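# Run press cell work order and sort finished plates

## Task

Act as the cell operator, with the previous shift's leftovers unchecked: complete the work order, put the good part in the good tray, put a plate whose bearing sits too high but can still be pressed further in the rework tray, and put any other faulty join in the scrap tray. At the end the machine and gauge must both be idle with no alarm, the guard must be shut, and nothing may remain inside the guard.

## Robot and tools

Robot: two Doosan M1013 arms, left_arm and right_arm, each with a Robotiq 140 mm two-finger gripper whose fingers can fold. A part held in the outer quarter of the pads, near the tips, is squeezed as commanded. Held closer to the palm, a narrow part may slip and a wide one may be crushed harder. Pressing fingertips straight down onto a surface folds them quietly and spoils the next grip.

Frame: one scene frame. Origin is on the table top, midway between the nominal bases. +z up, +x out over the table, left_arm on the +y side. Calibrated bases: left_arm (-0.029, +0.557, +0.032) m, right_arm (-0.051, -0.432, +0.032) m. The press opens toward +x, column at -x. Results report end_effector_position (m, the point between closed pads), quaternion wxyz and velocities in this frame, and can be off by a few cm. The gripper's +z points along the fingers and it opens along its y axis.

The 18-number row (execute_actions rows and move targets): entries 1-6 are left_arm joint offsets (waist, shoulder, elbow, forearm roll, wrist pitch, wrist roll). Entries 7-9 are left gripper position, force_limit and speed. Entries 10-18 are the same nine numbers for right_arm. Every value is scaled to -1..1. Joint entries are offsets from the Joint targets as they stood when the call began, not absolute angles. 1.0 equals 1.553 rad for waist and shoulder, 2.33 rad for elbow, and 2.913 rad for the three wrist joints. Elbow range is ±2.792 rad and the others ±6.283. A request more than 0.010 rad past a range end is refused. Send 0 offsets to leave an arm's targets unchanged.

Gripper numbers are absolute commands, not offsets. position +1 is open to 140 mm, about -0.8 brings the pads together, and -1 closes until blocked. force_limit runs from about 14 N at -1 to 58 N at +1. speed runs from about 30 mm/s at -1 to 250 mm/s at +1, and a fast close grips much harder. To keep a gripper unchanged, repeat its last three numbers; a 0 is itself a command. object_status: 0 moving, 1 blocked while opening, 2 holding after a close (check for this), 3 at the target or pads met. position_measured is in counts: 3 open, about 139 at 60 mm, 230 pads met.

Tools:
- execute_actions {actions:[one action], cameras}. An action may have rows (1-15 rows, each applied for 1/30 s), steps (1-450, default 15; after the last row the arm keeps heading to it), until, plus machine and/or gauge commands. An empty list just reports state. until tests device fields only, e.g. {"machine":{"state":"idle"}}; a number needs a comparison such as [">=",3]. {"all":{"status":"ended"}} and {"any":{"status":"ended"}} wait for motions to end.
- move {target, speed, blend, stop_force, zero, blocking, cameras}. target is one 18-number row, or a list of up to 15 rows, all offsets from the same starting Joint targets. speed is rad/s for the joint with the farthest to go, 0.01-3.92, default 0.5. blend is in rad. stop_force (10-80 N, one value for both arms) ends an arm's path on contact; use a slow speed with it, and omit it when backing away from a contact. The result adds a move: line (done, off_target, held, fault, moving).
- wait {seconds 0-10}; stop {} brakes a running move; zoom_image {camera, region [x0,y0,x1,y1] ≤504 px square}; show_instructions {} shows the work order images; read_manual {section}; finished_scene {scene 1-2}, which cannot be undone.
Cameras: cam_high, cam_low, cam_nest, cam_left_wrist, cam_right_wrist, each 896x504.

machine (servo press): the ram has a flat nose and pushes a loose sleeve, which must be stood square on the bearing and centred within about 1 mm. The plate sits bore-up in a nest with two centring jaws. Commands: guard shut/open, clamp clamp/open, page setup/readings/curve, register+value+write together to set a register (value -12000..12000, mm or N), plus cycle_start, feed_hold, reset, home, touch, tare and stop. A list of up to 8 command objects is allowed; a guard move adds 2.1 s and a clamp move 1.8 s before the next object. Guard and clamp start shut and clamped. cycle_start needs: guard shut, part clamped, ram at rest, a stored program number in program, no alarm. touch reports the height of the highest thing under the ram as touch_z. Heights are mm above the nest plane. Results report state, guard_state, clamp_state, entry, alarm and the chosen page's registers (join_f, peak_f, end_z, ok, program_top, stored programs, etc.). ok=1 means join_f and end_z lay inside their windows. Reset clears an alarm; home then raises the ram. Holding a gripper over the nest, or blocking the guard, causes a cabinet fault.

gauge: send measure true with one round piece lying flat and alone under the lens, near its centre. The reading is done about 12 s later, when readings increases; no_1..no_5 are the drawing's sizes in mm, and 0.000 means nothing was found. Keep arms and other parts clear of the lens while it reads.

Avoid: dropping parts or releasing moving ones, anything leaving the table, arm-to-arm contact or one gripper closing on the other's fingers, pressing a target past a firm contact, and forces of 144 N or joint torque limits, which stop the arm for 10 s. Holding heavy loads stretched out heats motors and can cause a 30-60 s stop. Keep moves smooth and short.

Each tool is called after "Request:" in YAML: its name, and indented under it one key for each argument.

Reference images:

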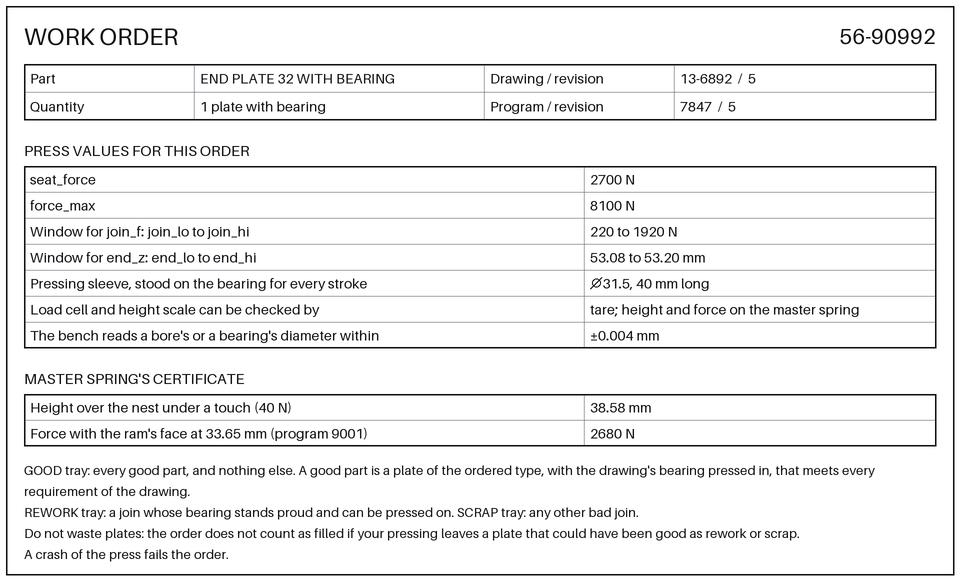

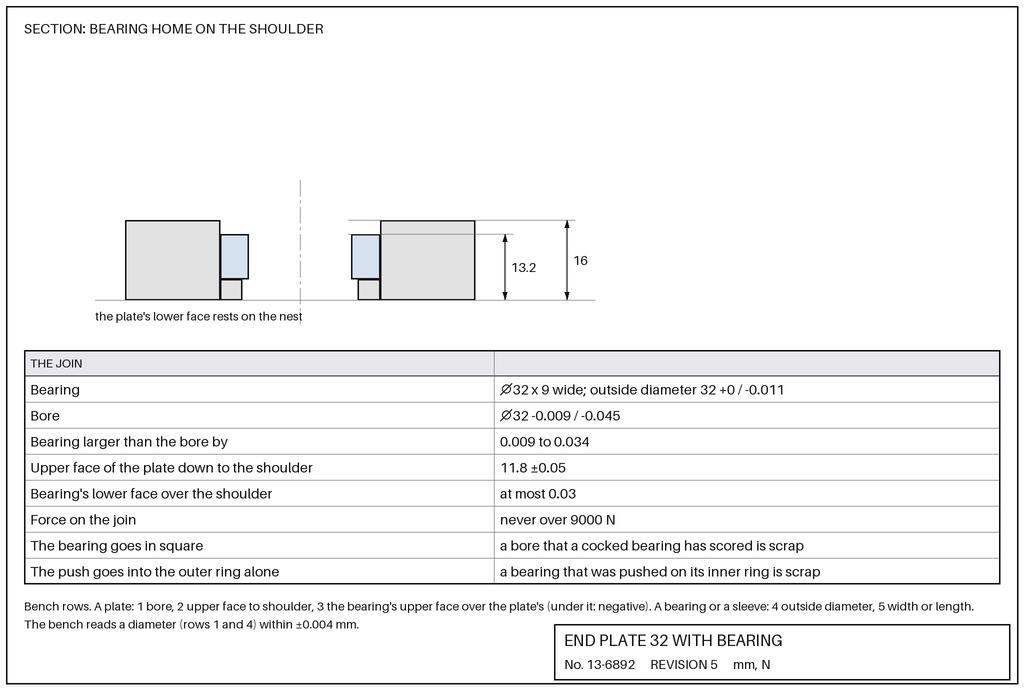

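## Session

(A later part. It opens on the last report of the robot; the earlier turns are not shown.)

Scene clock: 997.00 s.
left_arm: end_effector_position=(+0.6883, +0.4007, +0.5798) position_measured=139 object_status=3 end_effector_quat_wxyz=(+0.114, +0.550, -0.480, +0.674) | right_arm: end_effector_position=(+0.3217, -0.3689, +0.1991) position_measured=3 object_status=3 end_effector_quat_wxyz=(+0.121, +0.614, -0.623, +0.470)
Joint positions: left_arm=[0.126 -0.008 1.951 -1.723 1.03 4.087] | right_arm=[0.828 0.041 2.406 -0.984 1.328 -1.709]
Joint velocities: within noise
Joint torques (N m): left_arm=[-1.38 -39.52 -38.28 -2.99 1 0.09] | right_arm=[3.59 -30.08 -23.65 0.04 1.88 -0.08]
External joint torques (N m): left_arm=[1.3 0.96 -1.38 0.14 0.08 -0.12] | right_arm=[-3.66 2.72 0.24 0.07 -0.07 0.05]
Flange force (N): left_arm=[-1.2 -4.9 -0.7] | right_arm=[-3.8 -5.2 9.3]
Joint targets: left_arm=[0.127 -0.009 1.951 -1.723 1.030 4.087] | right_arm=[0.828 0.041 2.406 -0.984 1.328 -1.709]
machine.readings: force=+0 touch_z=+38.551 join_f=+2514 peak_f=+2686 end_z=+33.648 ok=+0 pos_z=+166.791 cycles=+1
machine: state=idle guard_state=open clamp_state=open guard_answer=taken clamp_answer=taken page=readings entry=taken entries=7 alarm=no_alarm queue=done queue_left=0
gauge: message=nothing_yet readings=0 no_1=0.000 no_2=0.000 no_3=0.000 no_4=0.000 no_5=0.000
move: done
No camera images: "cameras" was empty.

Request:
move:
  target:
    - [0,-0.0263,0.1868,-0.4870,-0.2705,0.2147,-0.08,1,-0.7,0,0,0,0,0,0,1,1,1]
    - [-0.324,-0.0263,0.1868,-0.4870,-0.2705,0.2147,-0.08,1,-0.7,0,0,0,0,0,0,1,1,1]
    - [-0.324,0.1661,0.2311,-0.4870,-0.1325,0.2147,-0.08,1,-0.7,0,0,0,0,0,0,1,1,1]
  speed: [0.8,0.5,0.3]
  cameras: ["cam_left_wrist"]

Scene clock: 1013.90 s.
left_arm: end_effector_position=(+0.5983, +0.3478, +0.1049) position_measured=139 object_status=3 end_effector_quat_wxyz=(+0.093, +0.851, -0.161, +0.491) | right_arm: end_effector_position=(+0.3217, -0.3689, +0.1991) position_measured=3 object_status=3 end_effector_quat_wxyz=(+0.121, +0.614, -0.623, +0.470)
Joint positions: left_arm=[-0.377 0.249 2.49 -3.141 0.644 4.712] | right_arm=[0.828 0.041 2.406 -0.984 1.328 -1.709]
Joint velocities: within noise
Joint torques (N m): left_arm=[-2.82 -46.72 -19.05 -1.88 2.48 0.11] | right_arm=[3.51 -30.14 -23.24 -0.05 1.92 -0.09]
External joint torques (N m): left_arm=[2.89 1.75 -0.15 0.15 -0.03 -0.12] | right_arm=[-3.66 2.81 -0.18 0.16 -0.12 0.07]
Flange force (N): left_arm=[-2.5 -8.8 3.9] | right_arm=[-4.3 -5.7 8.8]
Joint targets: left_arm=[-0.377 0.249 2.490 -3.141 0.644 4.712] | right_arm=[0.828 0.041 2.406 -0.984 1.328 -1.709]
machine.readings: force=+0 touch_z=+38.551 join_f=+2514 peak_f=+2686 end_z=+33.648 ok=+0 pos_z=+166.791 cycles=+1
machine: state=idle guard_state=open clamp_state=open guard_answer=taken clamp_answer=taken page=readings entry=taken entries=7 alarm=no_alarm queue=done queue_left=0
gauge: message=nothing_yet readings=0 no_1=0.000 no_2=0.000 no_3=0.000 no_4=0.000 no_5=0.000
move: done
Images, in order (width x height): cam_left_wrist 896x504.

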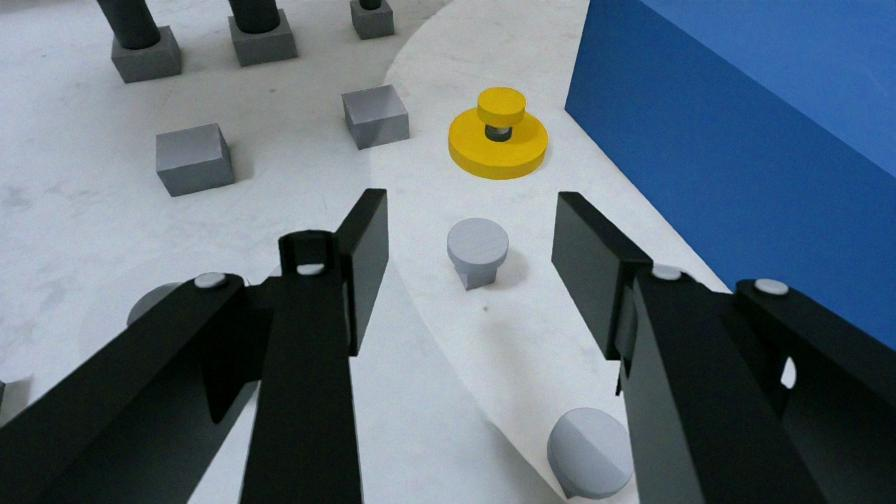

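Request:
move:
  target: [-0.005,0.0899,-0.0209,0,0.0312,0,-0.08,1,-0.7,0,0,0,0,0,0,1,1,1]
  speed: 0.15
  cameras: ["cam_left_wrist"]

Scene clock: 1038.40 s.
left_arm: end_effector_position=(+0.6286, +0.3301, +0.0600) position_measured=139 object_status=3 end_effector_quat_wxyz=(+0.095, +0.851, -0.164, +0.491) | right_arm: end_effector_position=(+0.3217, -0.3689, +0.1991) position_measured=3 object_status=3 end_effector_quat_wxyz=(+0.121, +0.614, -0.623, +0.470)
Joint positions: left_arm=[-0.385 0.389 2.441 -3.141 0.735 4.712] | right_arm=[0.828 0.041 2.406 -0.984 1.328 -1.709]
Joint velocities: within noise
Joint torques (N m): left_arm=[-2.62 -55.88 -15.31 -1.5 2.43 0.09] | right_arm=[3.58 -30.03 -23.32 0.05 1.88 -0.05]
External joint torques (N m): left_arm=[2.66 0.89 -0.25 0.15 0.01 -0.09] | right_arm=[-3.74 2.92 -0.11 0.06 -0.08 0.02]
Flange force (N): left_arm=[-1.2 -7.2 2.0] | right_arm=[-4.3 -5.9 9.2]
Joint targets: left_arm=[-0.385 0.389 2.441 -3.141 0.735 4.712] | right_arm=[0.828 0.041 2.406 -0.984 1.328 -1.709]
machine.readings: force=+0 touch_z=+38.551 join_f=+2514 peak_f=+2686 end_z=+33.648 ok=+0 pos_z=+166.791 cycles=+1
machine: state=idle guard_state=open clamp_state=open guard_answer=taken clamp_answer=taken page=readings entry=taken entries=7 alarm=no_alarm queue=done queue_left=0
gauge: message=nothing_yet readings=0 no_1=0.000 no_2=0.000 no_3=0.000 no_4=0.000 no_5=0.000
move: done
Images, in order (width x height): cam_left_wrist 896x504.

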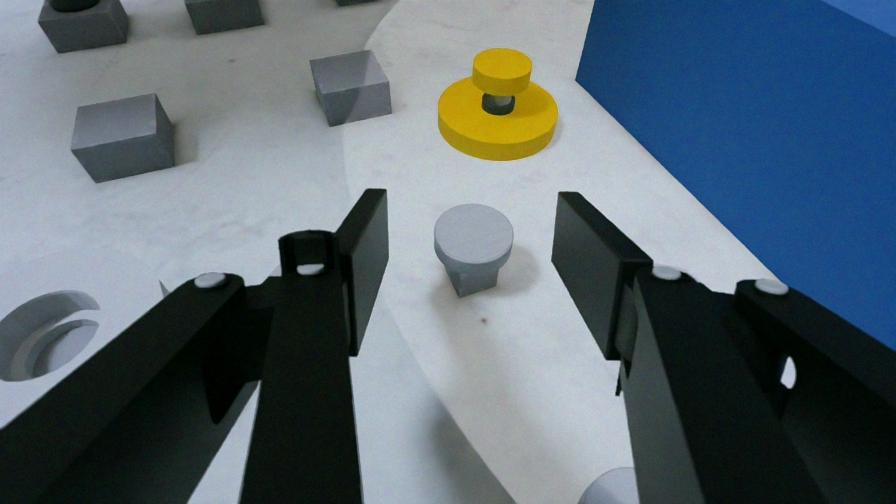

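Request:
move:
  target: [0,0.0243,-0.0131,0,0.0024,0,-0.08,1,-0.7,0,0,0,0,0,0,1,1,1]
  speed: 0.05
  cameras: []

Request:
execute_actions:
  actions:
    - {"rows":[[0,0,0,0,0,0,-1,0,-1,0,0,0,0,0,0,1,1,1]],"steps":100}
  cameras: ["cam_left_wrist"]

Scene clock: 1051.07 s.
left_arm: end_effector_position=(+0.6450, +0.3236, +0.0494) position_measured=139 object_status=3 end_effector_quat_wxyz=(+0.095, +0.851, -0.164, +0.490) | right_arm: end_effector_position=(+0.3217, -0.3689, +0.1991) position_measured=3 object_status=3 end_effector_quat_wxyz=(+0.121, +0.614, -0.623, +0.470)
Joint positions: left_arm=[-0.385 0.427 2.41 -3.141 0.742 4.712] | right_arm=[0.828 0.041 2.406 -0.984 1.328 -1.709]
Joint velocities: within noise
Joint torques (N m): left_arm=[-2.79 -60.73 -15.19 -1.48 2.4 0.09] | right_arm=[3.26 -30.18 -23.31 -0.05 1.91 -0.12]
External joint torques (N m): left_arm=[2.84 2.13 -0.08 0.16 0.04 -0.09] | right_arm=[-3.35 2.83 -0.05 0.17 -0.1 0.1]
Flange force (N): left_arm=[-3.5 -7.4 3.9] | right_arm=[-4.5 -5.1 8.3]
Joint targets: left_arm=[-0.385 0.427 2.410 -3.141 0.742 4.712] | right_arm=[0.828 0.041 2.406 -0.984 1.328 -1.709]
machine.readings: force=+0 touch_z=+38.551 join_f=+2514 peak_f=+2686 end_z=+33.648 ok=+0 pos_z=+166.791 cycles=+1
machine: state=idle guard_state=open clamp_state=open guard_answer=taken clamp_answer=taken page=readings entry=taken entries=7 alarm=no_alarm queue=done queue_left=0
gauge: message=nothing_yet readings=0 no_1=0.000 no_2=0.000 no_3=0.000 no_4=0.000 no_5=0.000
move: done
No camera images: "cameras" was empty.

Scene clock: 1054.60 s.
left_arm: end_effector_position=(+0.6450, +0.3236, +0.0494) position_measured=185 object_status=2 end_effector_quat_wxyz=(+0.095, +0.851, -0.164, +0.490) | right_arm: end_effector_position=(+0.3217, -0.3689, +0.1991) position_measured=3 object_status=3 end_effector_quat_wxyz=(+0.121, +0.614, -0.623, +0.470)
Joint positions: left_arm=[-0.385 0.427 2.41 -3.141 0.742 4.712] | right_arm=[0.828 0.041 2.406 -0.984 1.328 -1.709]
Joint velocities: within noise
Joint torques (N m): left_arm=[-2.71 -58.16 -14.28 -1.4 1.4 0.09] | right_arm=[3.21 -30.16 -23.42 0.03 1.92 -0.07]
External joint torques (N m): left_arm=[2.74 -0.37 -0.96 0.09 1.06 -0.09] | right_arm=[-3.32 2.91 -0.03 0.09 -0.12 0.05]
Flange force (N): left_arm=[-1.2 -6.9 1.1] | right_arm=[-4.6 -5.2 8.4]
Joint targets: left_arm=[-0.385 0.427 2.410 -3.141 0.742 4.712] | right_arm=[0.828 0.041 2.406 -0.984 1.328 -1.709]
machine.readings: force=+0 touch_z=+38.551 join_f=+2514 peak_f=+2686 end_z=+33.648 ok=+0 pos_z=+166.791 cycles=+1
machine: state=idle guard_state=open clamp_state=open guard_answer=taken clamp_answer=taken page=readings entry=taken entries=7 alarm=no_alarm queue=done queue_left=0
gauge: message=nothing_yet readings=0 no_1=0.000 no_2=0.000 no_3=0.000 no_4=0.000 no_5=0.000
Images, in order (width x height): cam_left_wrist 896x504.

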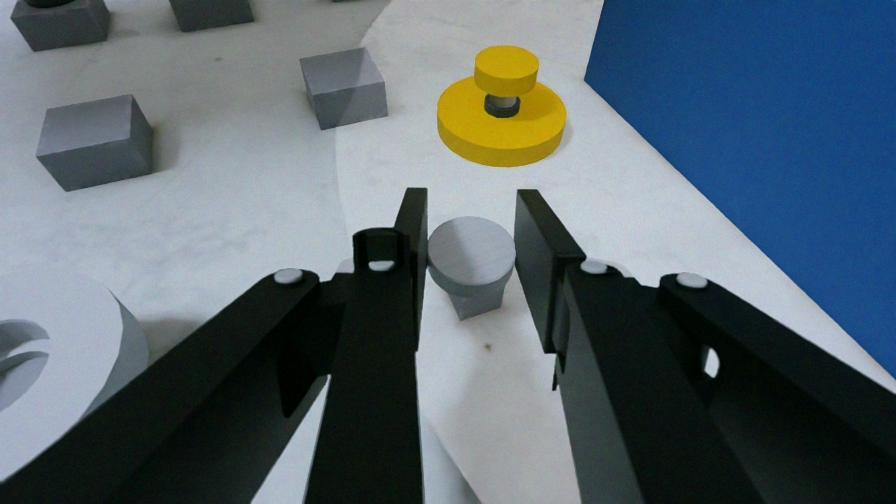

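Request:
move:
  target:
    - [0,-0.1003,-0.0085,0,-0.0602,0,-1,0,-1,0,0,0,0,0,0,1,1,1]
    - [0.3599,0.0537,-0.1909,0,-0.1240,0,-1,0,-1,0,0,0,0,0,0,1,1,1]
  speed: [0.1,0.3]
  cameras: ["cam_left_wrist"]

Scene clock: 1091.57 s.
left_arm: end_effector_position=(+0.8866, +0.7558, +0.1198) position_measured=185 object_status=2 end_effector_quat_wxyz=(-0.044, +0.863, +0.077, +0.498) | right_arm: end_effector_position=(+0.3217, -0.3689, +0.1991) position_measured=3 object_status=3 end_effector_quat_wxyz=(+0.121, +0.614, -0.623, +0.470)
Joint positions: left_arm=[0.174 0.51 1.966 -3.141 0.381 4.712] | right_arm=[0.828 0.041 2.406 -0.984 1.328 -1.709]
Joint velocities: within noise
Joint torques (N m): left_arm=[-4.78 -82.85 -28.4 -2.88 2.61 0.14] | right_arm=[3.51 -30.31 -23.32 0.08 1.88 -0.16]
External joint torques (N m): left_arm=[4.8 2.45 -0.59 0.16 -0.14 -0.14] | right_arm=[-3.62 3.08 -0.08 0.04 -0.07 0.14]
Flange force (N): left_arm=[-0.6 -8.6 4.9] | right_arm=[-5.0 -5.6 9.1]
Joint targets: left_arm=[0.175 0.510 1.966 -3.141 0.381 4.712] | right_arm=[0.828 0.041 2.406 -0.984 1.328 -1.709]
machine.readings: force=+0 touch_z=+38.551 join_f=+2514 peak_f=+2686 end_z=+33.648 ok=+0 pos_z=+166.791 cycles=+1
machine: state=idle guard_state=open clamp_state=open guard_answer=taken clamp_answer=taken page=readings entry=taken entries=7 alarm=no_alarm queue=done queue_left=0
gauge: message=nothing_yet readings=0 no_1=0.000 no_2=0.000 no_3=0.000 no_4=0.000 no_5=0.000
move: done
Images, in order (width x height): cam_left_wrist 896x504.

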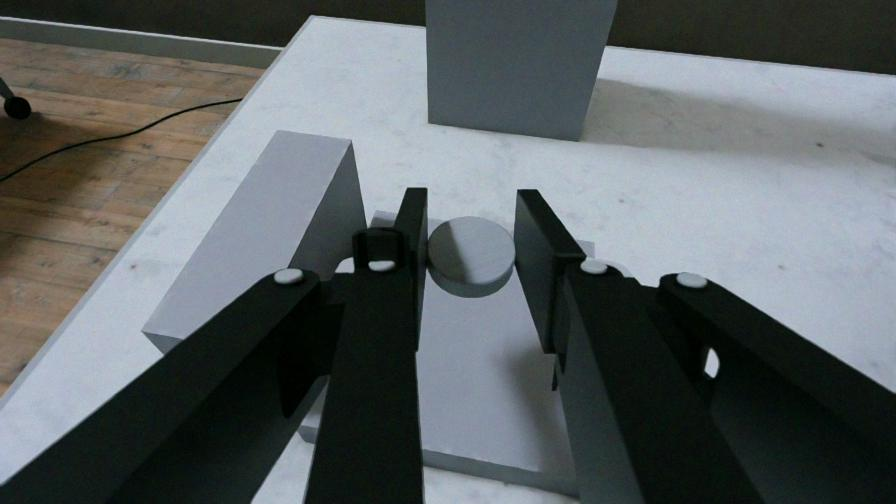

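Request:
move:
  target: [0.0028,0.0514,-0.0094,0,0.0198,0,-1,0,-1,0,0,0,0,0,0,1,1,1]
  speed: 0.1
  cameras: []

Request:
move:
  target: [0,0.0327,0.0018,0,0.0189,0,-1,0,-1,0,0,0,0,0,0,1,1,1]
  speed: 0.015
  stop_force: 10
  cameras: ["cam_left_wrist"]

Scene clock: 1116.30 s.
left_arm: end_effector_position=(+0.9016, +0.7627, +0.0746) position_measured=185 object_status=2 end_effector_quat_wxyz=(-0.045, +0.863, +0.079, +0.497) | right_arm: end_effector_position=(+0.3217, -0.3689, +0.1991) position_measured=3 object_status=3 end_effector_quat_wxyz=(+0.121, +0.614, -0.623, +0.470)
Joint positions: left_arm=[0.179 0.59 1.944 -3.141 0.438 4.712] | right_arm=[0.828 0.041 2.406 -0.984 1.328 -1.709]
Joint velocities: within noise
Joint torques (N m): left_arm=[-2.51 -86.99 -26.37 -2.66 2.44 0.13] | right_arm=[2.76 -30.12 -23.41 0.07 1.88 -0.08]
External joint torques (N m): left_arm=[2.55 1.28 -0.67 0.14 0.04 -0.13] | right_arm=[-2.87 2.73 -0.02 0.05 -0.08 0.05]
Flange force (N): left_arm=[-0.2 -4.7 3.1] | right_arm=[-4.5 -4.5 7.4]
Joint targets: left_arm=[0.179 0.590 1.944 -3.141 0.438 4.712] | right_arm=[0.828 0.041 2.406 -0.984 1.328 -1.709]
machine.readings: force=+0 touch_z=+38.551 join_f=+2514 peak_f=+2686 end_z=+33.648 ok=+0 pos_z=+166.791 cycles=+1
machine: state=idle guard_state=open clamp_state=open guard_answer=taken clamp_answer=taken page=readings entry=taken entries=7 alarm=no_alarm queue=done queue_left=0
gauge: message=nothing_yet readings=0 no_1=0.000 no_2=0.000 no_3=0.000 no_4=0.000 no_5=0.000
move: done
No camera images: "cameras" was empty.

Scene clock: 1119.33 s.
left_arm: end_effector_position=(+0.9019, +0.7628, +0.0534) position_measured=185 object_status=2 end_effector_quat_wxyz=(-0.045, +0.863, +0.079, +0.498) | right_arm: end_effector_position=(+0.3217, -0.3689, +0.1991) position_measured=3 object_status=3 end_effector_quat_wxyz=(+0.121, +0.614, -0.623, +0.470)
Joint positions: left_arm=[0.179 0.621 1.946 -3.141 0.472 4.712] | right_arm=[0.828 0.041 2.406 -0.984 1.328 -1.709]
Joint velocities: within noise
Joint torques (N m): left_arm=[-2.58 -74.01 -20.4 -2.57 -1.27 0.11] | right_arm=[3.39 -30.13 -23.29 0.06 1.9 -0.07]
External joint torques (N m): left_arm=[2.68 -13.07 -5.38 0.17 3.74 -0.11] | right_arm=[-3.52 2.89 -0.08 0.06 -0.1 0.05]
Flange force (N): left_arm=[9.2 -4.4 -11.6] | right_arm=[-4.5 -5.5 8.8]
Joint targets: left_arm=[0.179 0.621 1.946 -3.141 0.472 4.712] | right_arm=[0.828 0.041 2.406 -0.984 1.328 -1.709]
machine.readings: force=+0 touch_z=+38.551 join_f=+2514 peak_f=+2686 end_z=+33.648 ok=+0 pos_z=+166.791 cycles=+1
machine: state=idle guard_state=open clamp_state=open guard_answer=taken clamp_answer=taken page=readings entry=taken entries=7 alarm=no_alarm queue=done queue_left=0
gauge: message=nothing_yet readings=0 no_1=0.000 no_2=0.000 no_3=0.000 no_4=0.000 no_5=0.000
move: contact (left_arm); left_arm: the wrist pitch is farthest, 0.021 rad from its target
Images, in order (width x height): cam_left_wrist 896x504.

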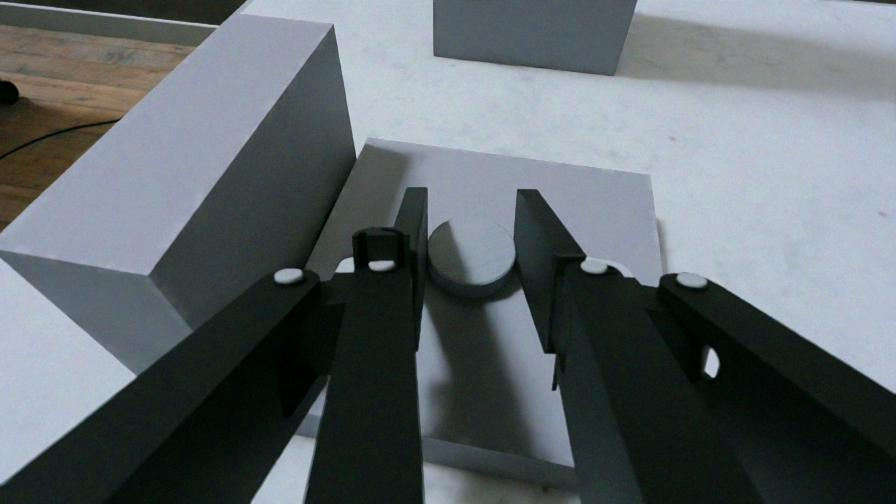

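Request:
execute_actions:
  actions:
    - {"rows":[[0,0,0,0,0,0,-0.08,0,-0.8,0,0,0,0,0,0,1,1,1]],"steps":50}
  cameras: []

Request:
move:
  target:
    - [0,-0.0510,0.0364,0,0.0022,0,-0.08,0,-0.8,0,0,0,0,0,0,1,1,1]
    - [0,-0.3455,0.1888,0,-0.0330,0,-0.08,0,-0.8,0,0,0,0,0,0,1,1,1]
  speed: [0.1,0.5]
  blend: [0.03,0]
  cameras: ["cam_left_wrist"]

Request:
execute_actions:
  actions:
    - {"gauge":{"measure":true},"steps":400,"until":{"all":{"status":"ended"}}}
  cameras: []

Scene clock: 1141.90 s.
left_arm: end_effector_position=(+0.9018, +0.7628, +0.0534) position_measured=139 object_status=3 end_effector_quat_wxyz=(-0.045, +0.863, +0.079, +0.498) | right_arm: end_effector_position=(+0.3217, -0.3689, +0.1991) position_measured=3 object_status=3 end_effector_quat_wxyz=(+0.121, +0.614, -0.623, +0.470)
Joint positions: left_arm=[0.179 0.621 1.946 -3.141 0.472 4.712] | right_arm=[0.828 0.041 2.406 -0.984 1.328 -1.709]
Joint velocities: within noise
Joint torques (N m): left_arm=[-2.71 -90.19 -25.02 -2.5 2.48 0.11] | right_arm=[3.32 -29.94 -23.23 -0.02 1.88 -0.06]
External joint torques (N m): left_arm=[2.68 3.49 -0.68 0.12 -0.03 -0.11] | right_arm=[-3.38 2.53 -0.16 0.14 -0.08 0.04]
Flange force (N): left_arm=[-1.9 -4.8 6.6] | right_arm=[-3.7 -5.3 8.1]
Joint targets: left_arm=[0.179 0.621 1.946 -3.141 0.472 4.712] | right_arm=[0.828 0.041 2.406 -0.984 1.328 -1.709]
machine.readings: force=+0 touch_z=+38.551 join_f=+2514 peak_f=+2686 end_z=+33.648 ok=+0 pos_z=+166.791 cycles=+1
machine: state=idle guard_state=open clamp_state=open guard_answer=taken clamp_answer=taken page=readings entry=taken entries=7 alarm=no_alarm queue=done queue_left=0
gauge: message=nothing_yet readings=0 no_1=0.000 no_2=0.000 no_3=0.000 no_4=0.000 no_5=0.000
No camera images: "cameras" was empty.

Scene clock: 1144.07 s.
left_arm: end_effector_position=(+0.6417, +0.7150, +0.1987) position_measured=139 object_status=3 end_effector_quat_wxyz=(-0.045, +0.862, +0.079, +0.498) | right_arm: end_effector_position=(+0.3217, -0.3689, +0.1991) position_measured=3 object_status=3 end_effector_quat_wxyz=(+0.121, +0.614, -0.623, +0.470)
Joint positions: left_arm=[0.179 0.084 2.386 -3.141 0.376 4.712] | right_arm=[0.828 0.041 2.406 -0.984 1.328 -1.709]
Joint velocities: within noise
Joint torques (N m): left_arm=[-2.62 -38.06 -28.21 -2.84 2.47 0.1] | right_arm=[3.59 -30.01 -23.49 -0.03 1.92 -0.08]
External joint torques (N m): left_arm=[2.57 0.63 -0.88 0.1 -0.01 -0.1] | right_arm=[-3.68 2.81 0.12 0.15 -0.12 0.06]
Flange force (N): left_arm=[0.0 0.0 0.0] | right_arm=[-4.1 -5.4 9.2]
Joint targets: left_arm=[0.179 0.084 2.386 -3.141 0.376 4.712] | right_arm=[0.828 0.041 2.406 -0.984 1.328 -1.709]
machine.readings: force=+0 touch_z=+38.551 join_f=+2514 peak_f=+2686 end_z=+33.648 ok=+0 pos_z=+166.791 cycles=+1
machine: state=idle guard_state=open clamp_state=open guard_answer=taken clamp_answer=taken page=readings entry=taken entries=7 alarm=no_alarm queue=done queue_left=0
gauge: message=nothing_yet readings=0 no_1=0.000 no_2=0.000 no_3=0.000 no_4=0.000 no_5=0.000
move: done
Images, in order (width x height): cam_left_wrist 896x504.

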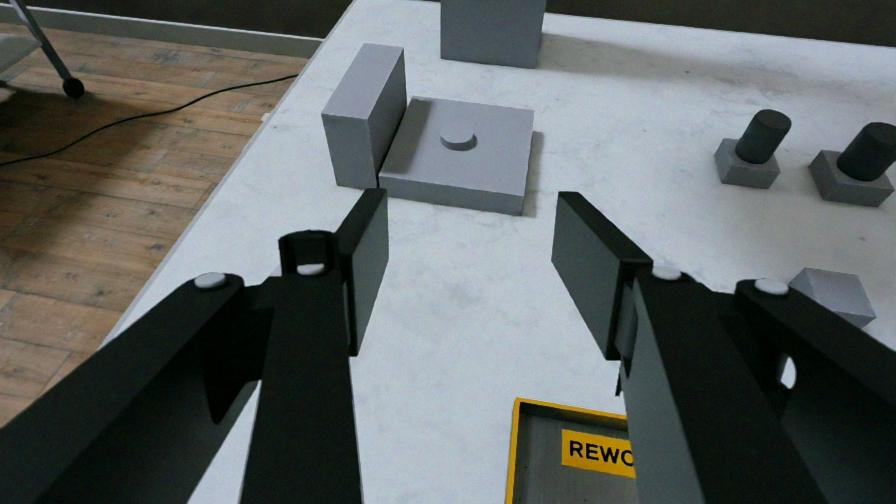

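Scene clock: 1144.30 s.
left_arm: end_effector_position=(+0.6417, +0.7150, +0.1987) position_measured=139 object_status=3 end_effector_quat_wxyz=(-0.045, +0.862, +0.079, +0.498) | right_arm: end_effector_position=(+0.3217, -0.3689, +0.1991) position_measured=3 object_status=3 end_effector_quat_wxyz=(+0.121, +0.614, -0.623, +0.470)
Joint positions: left_arm=[0.179 0.084 2.386 -3.141 0.376 4.712] | right_arm=[0.828 0.041 2.406 -0.984 1.328 -1.709]
Joint velocities: within noise
Joint torques (N m): left_arm=[-2.35 -39.31 -28.3 -2.85 2.47 0.1] | right_arm=[2.81 -30.04 -23.26 0.05 1.86 -0.01]
External joint torques (N m): left_arm=[2.26 2.08 -0.68 0.13 -0.03 -0.1] | right_arm=[-2.91 2.61 -0.19 0.06 -0.06 -0.01]
Flange force (N): left_arm=[0.0 0.0 0.0] | right_arm=[-4.2 -4.9 7.2]
Joint targets: left_arm=[0.179 0.084 2.386 -3.141 0.376 4.712] | right_arm=[0.828 0.041 2.406 -0.984 1.328 -1.709]
Tool commands: left_gripper/position=-0.08 left_gripper/force_limit=+0.0 left_gripper/speed=-0.8 right_gripper/position=+1.0 right_gripper/force_limit=+1.0 right_gripper/speed=+1.0
machine.readings: force=+0 touch_z=+38.551 join_f=+2514 peak_f=+2686 end_z=+33.648 ok=+0 pos_z=+166.791 cycles=+1
machine: state=idle guard_state=open clamp_state=open guard_answer=taken clamp_answer=taken page=readings entry=taken entries=7 alarm=no_alarm queue=done queue_left=0
gauge: state=busy message=measure_taken readings=0 no_1=0.000 no_2=0.000 no_3=0.000 no_4=0.000 no_5=0.000
No camera images: "cameras" was empty.

Request:
move:
  target: [-0.2288,0.1210,0.0582,0,0.1109,0,0.4,0,-0.3,0,0,0,0,0,0,1,1,1]
  speed: 0.3
  cameras: ["cam_left_wrist"]

Scene clock: 1164.33 s.
left_arm: end_effector_position=(+0.6127, +0.4793, +0.0901) position_measured=78 object_status=3 end_effector_quat_wxyz=(+0.043, +0.863, -0.075, +0.498) | right_arm: end_effector_position=(+0.3217, -0.3689, +0.1991) position_measured=3 object_status=3 end_effector_quat_wxyz=(+0.121, +0.614, -0.623, +0.470)
Joint positions: left_arm=[-0.177 0.272 2.522 -3.141 0.699 4.712] | right_arm=[0.828 0.041 2.406 -0.984 1.328 -1.709]
Joint velocities: within noise
Joint torques (N m): left_arm=[-2.82 -46.62 -16.73 -1.64 2.34 0.13] | right_arm=[3.22 -30.37 -23.34 0 1.87 -0.1]
External joint torques (N m): left_arm=[2.84 1.39 -0.28 0.14 0.1 -0.13] | right_arm=[-3.31 3.08 -0.09 0.12 -0.07 0.08]
Flange force (N): left_arm=[-2.4 -8.9 3.4] | right_arm=[-5.1 -5.2 8.3]
Joint targets: left_arm=[-0.177 0.272 2.522 -3.141 0.699 4.712] | right_arm=[0.828 0.041 2.406 -0.984 1.328 -1.709]
machine.readings: force=+0 touch_z=+38.551 join_f=+2514 peak_f=+2686 end_z=+33.648 ok=+0 pos_z=+166.791 cycles=+1
machine: state=idle guard_state=open clamp_state=open guard_answer=taken clamp_answer=taken page=readings entry=taken entries=7 alarm=no_alarm queue=done queue_left=0
gauge: message=measure_taken readings=1 no_1=0.000 no_2=0.000 no_3=0.000 no_4=31.999 no_5=9.000
move: done
Images, in order (width x height): cam_left_wrist 896x504.

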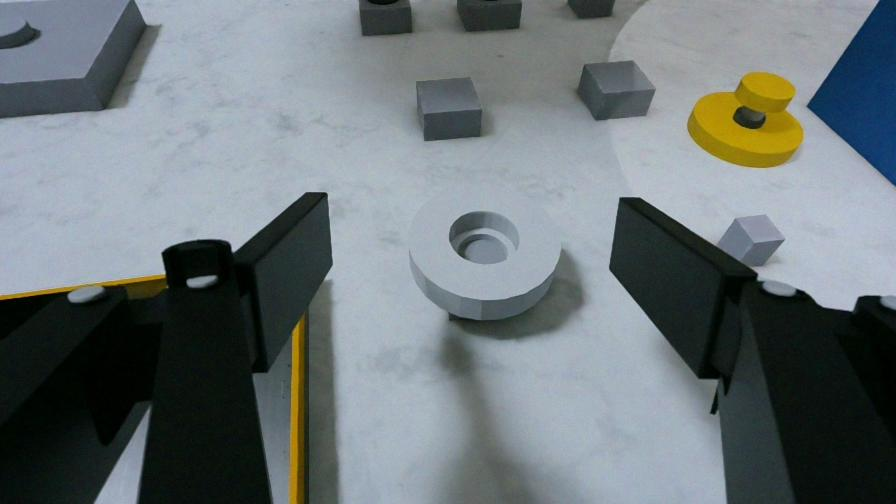

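Request:
move:
  target:
    - [0.2292,-0.1211,-0.0584,0,-0.1109,0,-0.08,0,-0.3,0,0,0,0,0,0,1,1,1]
    - [0.2292,0.1737,-0.2108,0,-0.0758,0,-0.08,0,-0.3,0,0,0,0,0,0,1,1,1]
    - [0.2292,0.2247,-0.2472,0,-0.0779,0,-0.08,0,-0.3,0,0,0,0,0,0,1,1,1]
  speed: [0.5,0.5,0.1]
  blend: [0.1,0.02,0]
  cameras: ["cam_left_wrist"]

Request:
execute_actions:
  actions:
    - {"rows":[[0,0,0,0,0,0,-1,0,-1,0,0,0,0,0,0,1,1,1]],"steps":100}
  cameras: ["cam_left_wrist"]

Scene clock: 1195.60 s.
left_arm: end_effector_position=(+0.9020, +0.7634, +0.0534) position_measured=139 object_status=3 end_effector_quat_wxyz=(-0.045, +0.863, +0.079, +0.498) | right_arm: end_effector_position=(+0.3217, -0.3689, +0.1991) position_measured=3 object_status=3 end_effector_quat_wxyz=(+0.121, +0.614, -0.623, +0.470)
Joint positions: left_arm=[0.179 0.621 1.946 -3.141 0.472 4.712] | right_arm=[0.828 0.041 2.406 -0.984 1.328 -1.709]
Joint velocities: within noise
Joint torques (N m): left_arm=[-3.11 -90.71 -24.2 -2.52 2.45 0.13] | right_arm=[3.33 -30.05 -23.47 0.02 1.93 -0.04]
External joint torques (N m): left_arm=[3.1 4.26 -1.41 0.14 0 -0.13] | right_arm=[-3.46 2.74 0.05 0.09 -0.13 0.02]
Flange force (N): left_arm=[-1.8 -5.7 9.0] | right_arm=[-4.1 -5.2 8.7]
Joint targets: left_arm=[0.179 0.621 1.946 -3.141 0.472 4.712] | right_arm=[0.828 0.041 2.406 -0.984 1.328 -1.709]
machine.readings: force=+0 touch_z=+38.551 join_f=+2514 peak_f=+2686 end_z=+33.648 ok=+0 pos_z=+166.791 cycles=+1
machine: state=idle guard_state=open clamp_state=open guard_answer=taken clamp_answer=taken page=readings entry=taken entries=7 alarm=no_alarm queue=done queue_left=0
gauge: message=measure_taken readings=1 no_1=0.000 no_2=0.000 no_3=0.000 no_4=31.999 no_5=9.000
move: done
Images, in order (width x height): cam_left_wrist 896x504.

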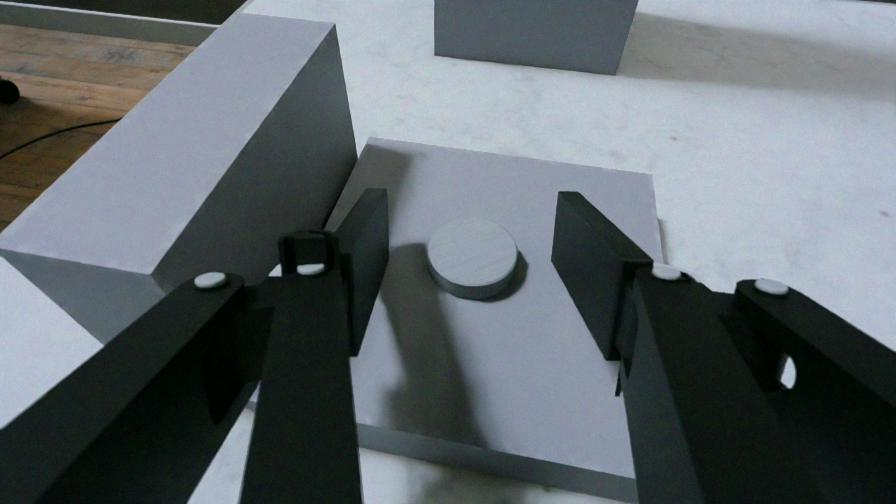

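Scene clock: 1199.13 s.
left_arm: end_effector_position=(+0.9020, +0.7634, +0.0534) position_measured=185 object_status=2 end_effector_quat_wxyz=(-0.045, +0.863, +0.079, +0.498) | right_arm: end_effector_position=(+0.3217, -0.3689, +0.1991) position_measured=3 object_status=3 end_effector_quat_wxyz=(+0.121, +0.614, -0.623, +0.470)
Joint positions: left_arm=[0.179 0.621 1.946 -3.141 0.472 4.712] | right_arm=[0.828 0.041 2.406 -0.984 1.328 -1.709]
Joint velocities: within noise
Joint torques (N m): left_arm=[-3.58 -72.38 -17.17 -2.38 -2.52 0.07] | right_arm=[3.48 -30.09 -23.35 0.02 1.89 -0.05]
External joint torques (N m): left_arm=[3.61 -14.37 -8.56 -0.01 4.98 -0.07] | right_arm=[-3.58 2.69 -0.11 0.09 -0.08 0.02]
Flange force (N): left_arm=[11.4 -5.5 -8.3] | right_arm=[-3.9 -5.6 8.7]
Joint targets: left_arm=[0.179 0.621 1.946 -3.141 0.472 4.712] | right_arm=[0.828 0.041 2.406 -0.984 1.328 -1.709]
machine.readings: force=+0 touch_z=+38.551 join_f=+2514 peak_f=+2686 end_z=+33.648 ok=+0 pos_z=+166.791 cycles=+1
machine: state=idle guard_state=open clamp_state=open guard_answer=taken clamp_answer=taken page=readings entry=taken entries=7 alarm=no_alarm queue=done queue_left=0
gauge: message=measure_taken readings=1 no_1=0.000 no_2=0.000 no_3=0.000 no_4=31.999 no_5=9.000
Images, in order (width x height): cam_left_wrist 896x504.

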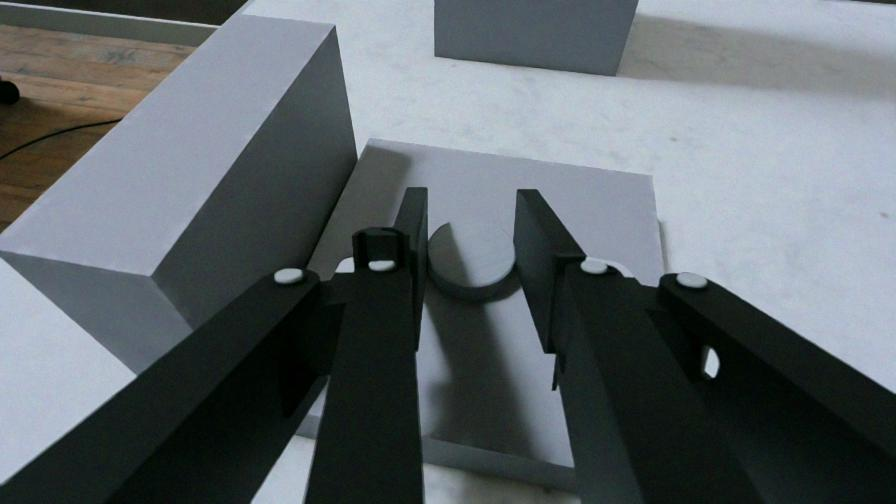

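Request:
move:
  target:
    - [0,-0.0604,-0.0058,0,-0.0367,0,-1,0,-1,0,0,0,0,0,0,1,1,1]
    - [-0.0936,-0.1415,0.1403,0,0.0370,0,-1,0,-1,0,0,0,0,0,0,1,1,1]
  speed: [0.1,0.4]
  cameras: []

Request:
move:
  target: [0,0.0805,0.0041,0,0.0462,0,-1,0,-1,0,0,0,0,0,0,1,1,1]
  speed: 0.03
  stop_force: 10
  cameras: ["cam_left_wrist"]

Scene clock: 1222.93 s.
left_arm: end_effector_position=(+0.7518, +0.6202, +0.0904) position_measured=185 object_status=2 end_effector_quat_wxyz=(-0.009, +0.866, +0.016, +0.500) | right_arm: end_effector_position=(+0.3217, -0.3689, +0.1991) position_measured=3 object_status=3 end_effector_quat_wxyz=(+0.121, +0.614, -0.623, +0.470)
Joint positions: left_arm=[0.034 0.402 2.273 -3.141 0.58 4.712] | right_arm=[0.828 0.041 2.406 -0.984 1.328 -1.709]
Joint velocities: within noise
Joint torques (N m): left_arm=[-3.59 -65.6 -21.3 -2.13 2.52 0.05] | right_arm=[3.29 -30.38 -23.42 0.06 1.82 -0.07]
External joint torques (N m): left_arm=[3.68 3.14 -0.43 0.14 -0.06 -0.05] | right_arm=[-3.37 3.01 0.05 0.06 -0.01 0.04]
Flange force (N): left_arm=[-3.0 -8.3 6.2] | right_arm=[-4.7 -5.2 8.5]
Joint targets: left_arm=[0.034 0.401 2.273 -3.141 0.580 4.712] | right_arm=[0.828 0.041 2.406 -0.984 1.328 -1.709]
machine.readings: force=+0 touch_z=+38.551 join_f=+2514 peak_f=+2686 end_z=+33.648 ok=+0 pos_z=+166.791 cycles=+1
machine: state=idle guard_state=open clamp_state=open guard_answer=taken clamp_answer=taken page=readings entry=taken entries=7 alarm=no_alarm queue=done queue_left=0
gauge: message=measure_taken readings=1 no_1=0.000 no_2=0.000 no_3=0.000 no_4=31.999 no_5=9.000
move: done
No camera images: "cameras" was empty.

Scene clock: 1228.13 s.
left_arm: end_effector_position=(+0.7520, +0.6201, +0.0279) position_measured=185 object_status=2 end_effector_quat_wxyz=(-0.009, +0.866, +0.016, +0.500) | right_arm: end_effector_position=(+0.3217, -0.3689, +0.1991) position_measured=3 object_status=3 end_effector_quat_wxyz=(+0.121, +0.614, -0.623, +0.470)
Joint positions: left_arm=[0.034 0.524 2.282 -3.141 0.712 4.712] | right_arm=[0.828 0.041 2.406 -0.984 1.328 -1.709]
Joint velocities: within noise
Joint torques (N m): left_arm=[-3.1 -51.47 -9.63 -1.57 -4.25 0.09] | right_arm=[3.07 -29.89 -23.22 0.01 1.93 -0.06]
External joint torques (N m): left_arm=[3.14 -17.54 -7.01 0.11 6.72 -0.09] | right_arm=[-3.28 2.78 -0.2 0.11 -0.14 0.04]
Flange force (N): left_arm=[15.3 -6.2 -17.0] | right_arm=[-4.4 -5.3 8.1]
Joint targets: left_arm=[0.034 0.524 2.282 -3.141 0.712 4.712] | right_arm=[0.828 0.041 2.406 -0.984 1.328 -1.709]
machine.readings: force=+0 touch_z=+38.551 join_f=+2514 peak_f=+2686 end_z=+33.648 ok=+0 pos_z=+166.791 cycles=+1
machine: state=idle guard_state=open clamp_state=open guard_answer=taken clamp_answer=taken page=readings entry=taken entries=7 alarm=no_alarm queue=done queue_left=0
gauge: message=measure_taken readings=1 no_1=0.000 no_2=0.000 no_3=0.000 no_4=31.999 no_5=9.000
move: contact (left_arm)
Images, in order (width x height): cam_left_wrist 896x504.

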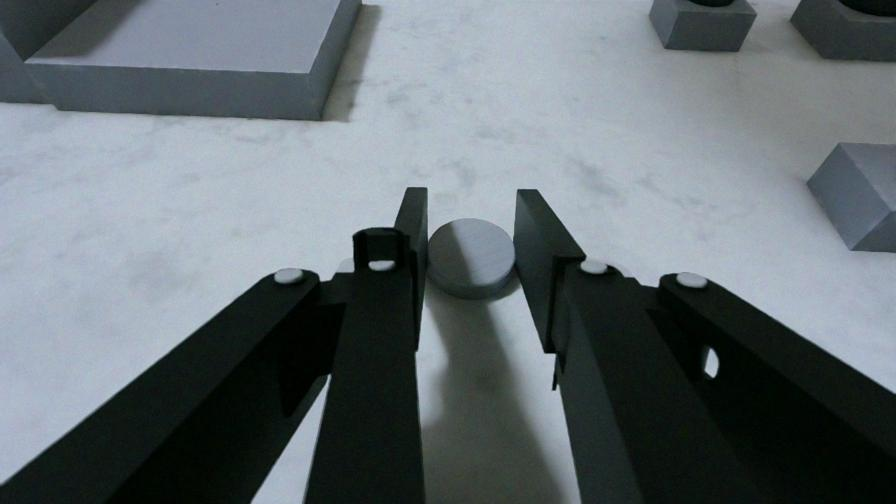

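Request:
execute_actions:
  actions:
    - {"rows":[[0,0,0,0,0,0,-0.08,0,-0.8,0,0,0,0,0,0,1,1,1]],"steps":50}
  cameras: []

Request:
move:
  target:
    - [0,-0.0791,-0.0039,0,-0.0454,0,-0.08,0,-0.8,0,0,0,0,0,0,1,1,1]
    - [-0.1422,-0.1623,0.1028,0,-0.0044,0,0.4,0,-0.3,0,0,0,0,0,0,1,1,1]
  speed: [0.15,0.4]
  cameras: ["cam_left_wrist"]

Scene clock: 1247.70 s.
left_arm: end_effector_position=(+0.7520, +0.6201, +0.0279) position_measured=139 object_status=3 end_effector_quat_wxyz=(-0.009, +0.866, +0.016, +0.500) | right_arm: end_effector_position=(+0.3217, -0.3689, +0.1991) position_measured=3 object_status=3 end_effector_quat_wxyz=(+0.121, +0.614, -0.623, +0.470)
Joint positions: left_arm=[0.034 0.524 2.282 -3.141 0.712 4.712] | right_arm=[0.828 0.041 2.406 -0.984 1.328 -1.709]
Joint velocities: within noise
Joint torques (N m): left_arm=[-2.5 -71.78 -16.49 -1.57 2.44 0.09] | right_arm=[3.27 -29.9 -23.25 0.04 1.92 -0.12]
External joint torques (N m): left_arm=[2.58 2.77 -0.1 0.11 0.01 -0.09] | right_arm=[-3.42 2.71 -0.17 0.07 -0.11 0.1]
Flange force (N): left_arm=[-3.8 -5.8 4.6] | right_arm=[-4.3 -5.4 8.5]
Joint targets: left_arm=[0.034 0.524 2.282 -3.141 0.712 4.712] | right_arm=[0.828 0.041 2.406 -0.984 1.328 -1.709]
machine.readings: force=+0 touch_z=+38.551 join_f=+2514 peak_f=+2686 end_z=+33.648 ok=+0 pos_z=+166.791 cycles=+1
machine: state=idle guard_state=open clamp_state=open guard_answer=taken clamp_answer=taken page=readings entry=taken entries=7 alarm=no_alarm queue=done queue_left=0
gauge: message=measure_taken readings=1 no_1=0.000 no_2=0.000 no_3=0.000 no_4=31.999 no_5=9.000
No camera images: "cameras" was empty.

Scene clock: 1250.33 s.
left_arm: end_effector_position=(+0.6121, +0.4727, +0.0906) position_measured=78 object_status=0 end_effector_quat_wxyz=(+0.046, +0.862, -0.079, +0.498) | right_arm: end_effector_position=(+0.3217, -0.3689, +0.1991) position_measured=3 object_status=3 end_effector_quat_wxyz=(+0.121, +0.614, -0.623, +0.470)
Joint positions: left_arm=[-0.187 0.272 2.522 -3.141 0.699 4.712] | right_arm=[0.828 0.041 2.406 -0.984 1.328 -1.709]
Joint velocities: within noise
Joint torques (N m): left_arm=[-2.56 -47.05 -17 -1.61 2.4 0.09] | right_arm=[3.16 -30.15 -23.17 0.08 1.97 -0.09]
External joint torques (N m): left_arm=[2.55 2.37 0.03 0.11 0.02 -0.09] | right_arm=[-3.26 3.1 -0.23 0.04 -0.18 0.06]
Flange force (N): left_arm=[-4.3 -7.9 5.0] | right_arm=[-5.3 -5.4 8.4]
Joint targets: left_arm=[-0.187 0.272 2.522 -3.141 0.699 4.712] | right_arm=[0.828 0.041 2.406 -0.984 1.328 -1.709]
machine.readings: force=+0 touch_z=+38.551 join_f=+2514 peak_f=+2686 end_z=+33.648 ok=+0 pos_z=+166.791 cycles=+1
machine: state=idle guard_state=open clamp_state=open guard_answer=taken clamp_answer=taken page=readings entry=taken entries=7 alarm=no_alarm queue=done queue_left=0
gauge: message=measure_taken readings=1 no_1=0.000 no_2=0.000 no_3=0.000 no_4=31.999 no_5=9.000
move: done
Images, in order (width x height): cam_left_wrist 896x504.

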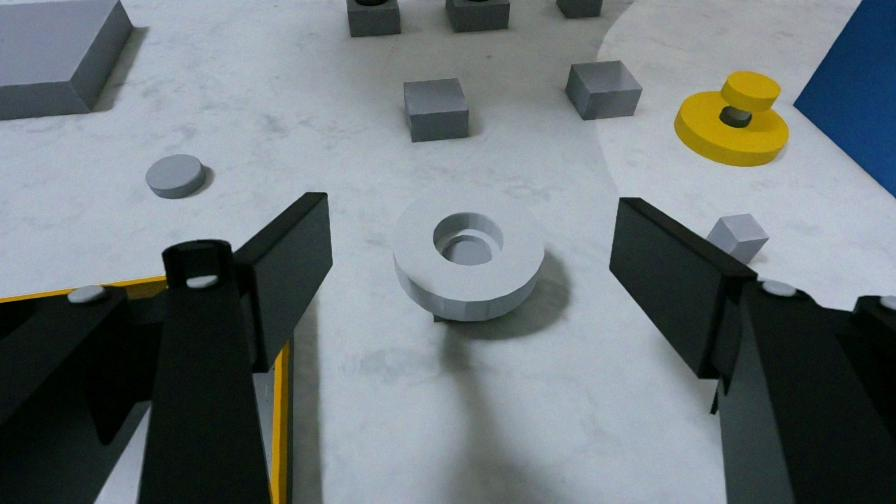

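Request:
move:
  target: [0,0.0899,-0.0258,0,0.0273,0,0.4,0,-0.3,0,0,0,0,0,0,1,1,1]
  speed: 0.1
  cameras: ["cam_left_wrist"]

Request:
execute_actions:
  actions:
    - {"rows":[[0,0,0,0,0,0,-1,0.3,-1,0,0,0,0,0,0,1,1,1]],"steps":100}
  cameras: ["cam_left_wrist"]

Scene clock: 1262.50 s.
left_arm: end_effector_position=(+0.6506, +0.4655, +0.0482) position_measured=78 object_status=3 end_effector_quat_wxyz=(+0.046, +0.862, -0.079, +0.498) | right_arm: end_effector_position=(+0.3217, -0.3689, +0.1991) position_measured=3 object_status=3 end_effector_quat_wxyz=(+0.121, +0.614, -0.623, +0.470)
Joint positions: left_arm=[-0.187 0.411 2.461 -3.141 0.779 4.712] | right_arm=[0.828 0.041 2.406 -0.984 1.328 -1.709]
Joint velocities: within noise
Joint torques (N m): left_arm=[-2.8 -58.48 -13.64 -1.34 2.23 0.1] | right_arm=[3.35 -30.19 -23.33 0.04 1.88 -0.08]
External joint torques (N m): left_arm=[2.93 2.55 -0.18 0.16 0.21 -0.11] | right_arm=[-3.48 2.86 -0.08 0.07 -0.08 0.06]
Flange force (N): left_arm=[-5.0 -8.2 5.0] | right_arm=[-4.4 -5.4 8.7]
Joint targets: left_arm=[-0.187 0.411 2.461 -3.141 0.779 4.712] | right_arm=[0.828 0.041 2.406 -0.984 1.328 -1.709]
machine.readings: force=+0 touch_z=+38.551 join_f=+2514 peak_f=+2686 end_z=+33.648 ok=+0 pos_z=+166.791 cycles=+1
machine: state=idle guard_state=open clamp_state=open guard_answer=taken clamp_answer=taken page=readings entry=taken entries=7 alarm=no_alarm queue=done queue_left=0
gauge: message=measure_taken readings=1 no_1=0.000 no_2=0.000 no_3=0.000 no_4=31.999 no_5=9.000
move: done
Images, in order (width x height): cam_left_wrist 896x504.

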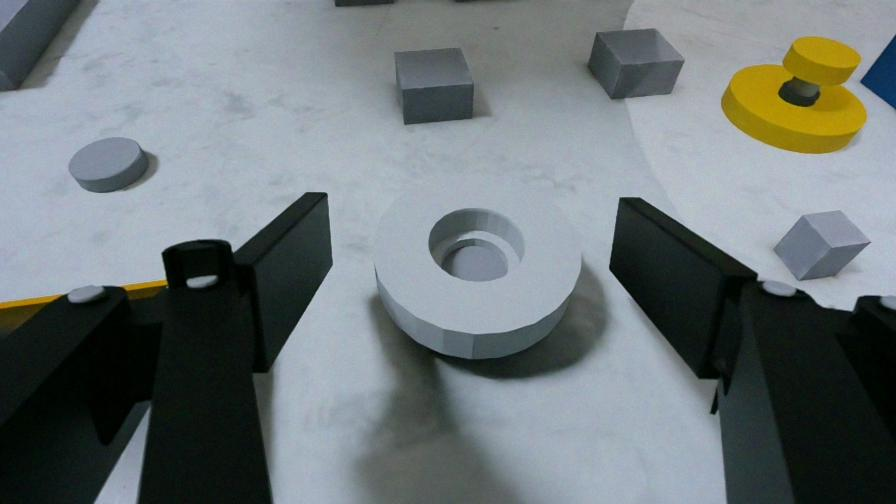

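Scene clock: 1266.03 s.
left_arm: end_effector_position=(+0.6506, +0.4655, +0.0481) position_measured=127 object_status=2 end_effector_quat_wxyz=(+0.046, +0.862, -0.079, +0.498) | right_arm: end_effector_position=(+0.3217, -0.3689, +0.1991) position_measured=3 object_status=3 end_effector_quat_wxyz=(+0.121, +0.614, -0.623, +0.470)
Joint positions: left_arm=[-0.187 0.411 2.461 -3.141 0.779 4.712] | right_arm=[0.828 0.041 2.406 -0.984 1.328 -1.709]
Joint velocities: within noise
Joint torques (N m): left_arm=[-2.75 -50.91 -13.89 -1.29 0.22 0.08] | right_arm=[3.56 -30.05 -23.31 0.03 1.9 -0.06]
External joint torques (N m): left_arm=[2.85 -5.3 -0.01 0.11 2.25 -0.08] | right_arm=[-3.73 2.92 -0.07 0.08 -0.09 0.04]
Flange force (N): left_arm=[3.2 -7.1 -8.9] | right_arm=[-4.4 -5.8 9.2]
Joint targets: left_arm=[-0.187 0.411 2.461 -3.141 0.779 4.712] | right_arm=[0.828 0.041 2.406 -0.984 1.328 -1.709]
machine.readings: force=+0 touch_z=+38.551 join_f=+2514 peak_f=+2686 end_z=+33.648 ok=+0 pos_z=+166.791 cycles=+1
machine: state=idle guard_state=open clamp_state=open guard_answer=taken clamp_answer=taken page=readings entry=taken entries=7 alarm=no_alarm queue=done queue_left=0
gauge: message=measure_taken readings=1 no_1=0.000 no_2=0.000 no_3=0.000 no_4=31.999 no_5=9.000
Images, in order (width x height): cam_left_wrist 896x504.

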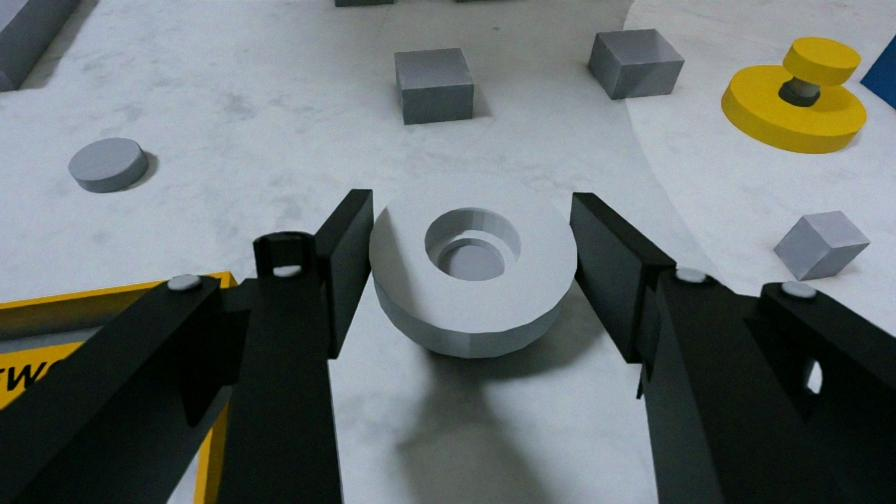

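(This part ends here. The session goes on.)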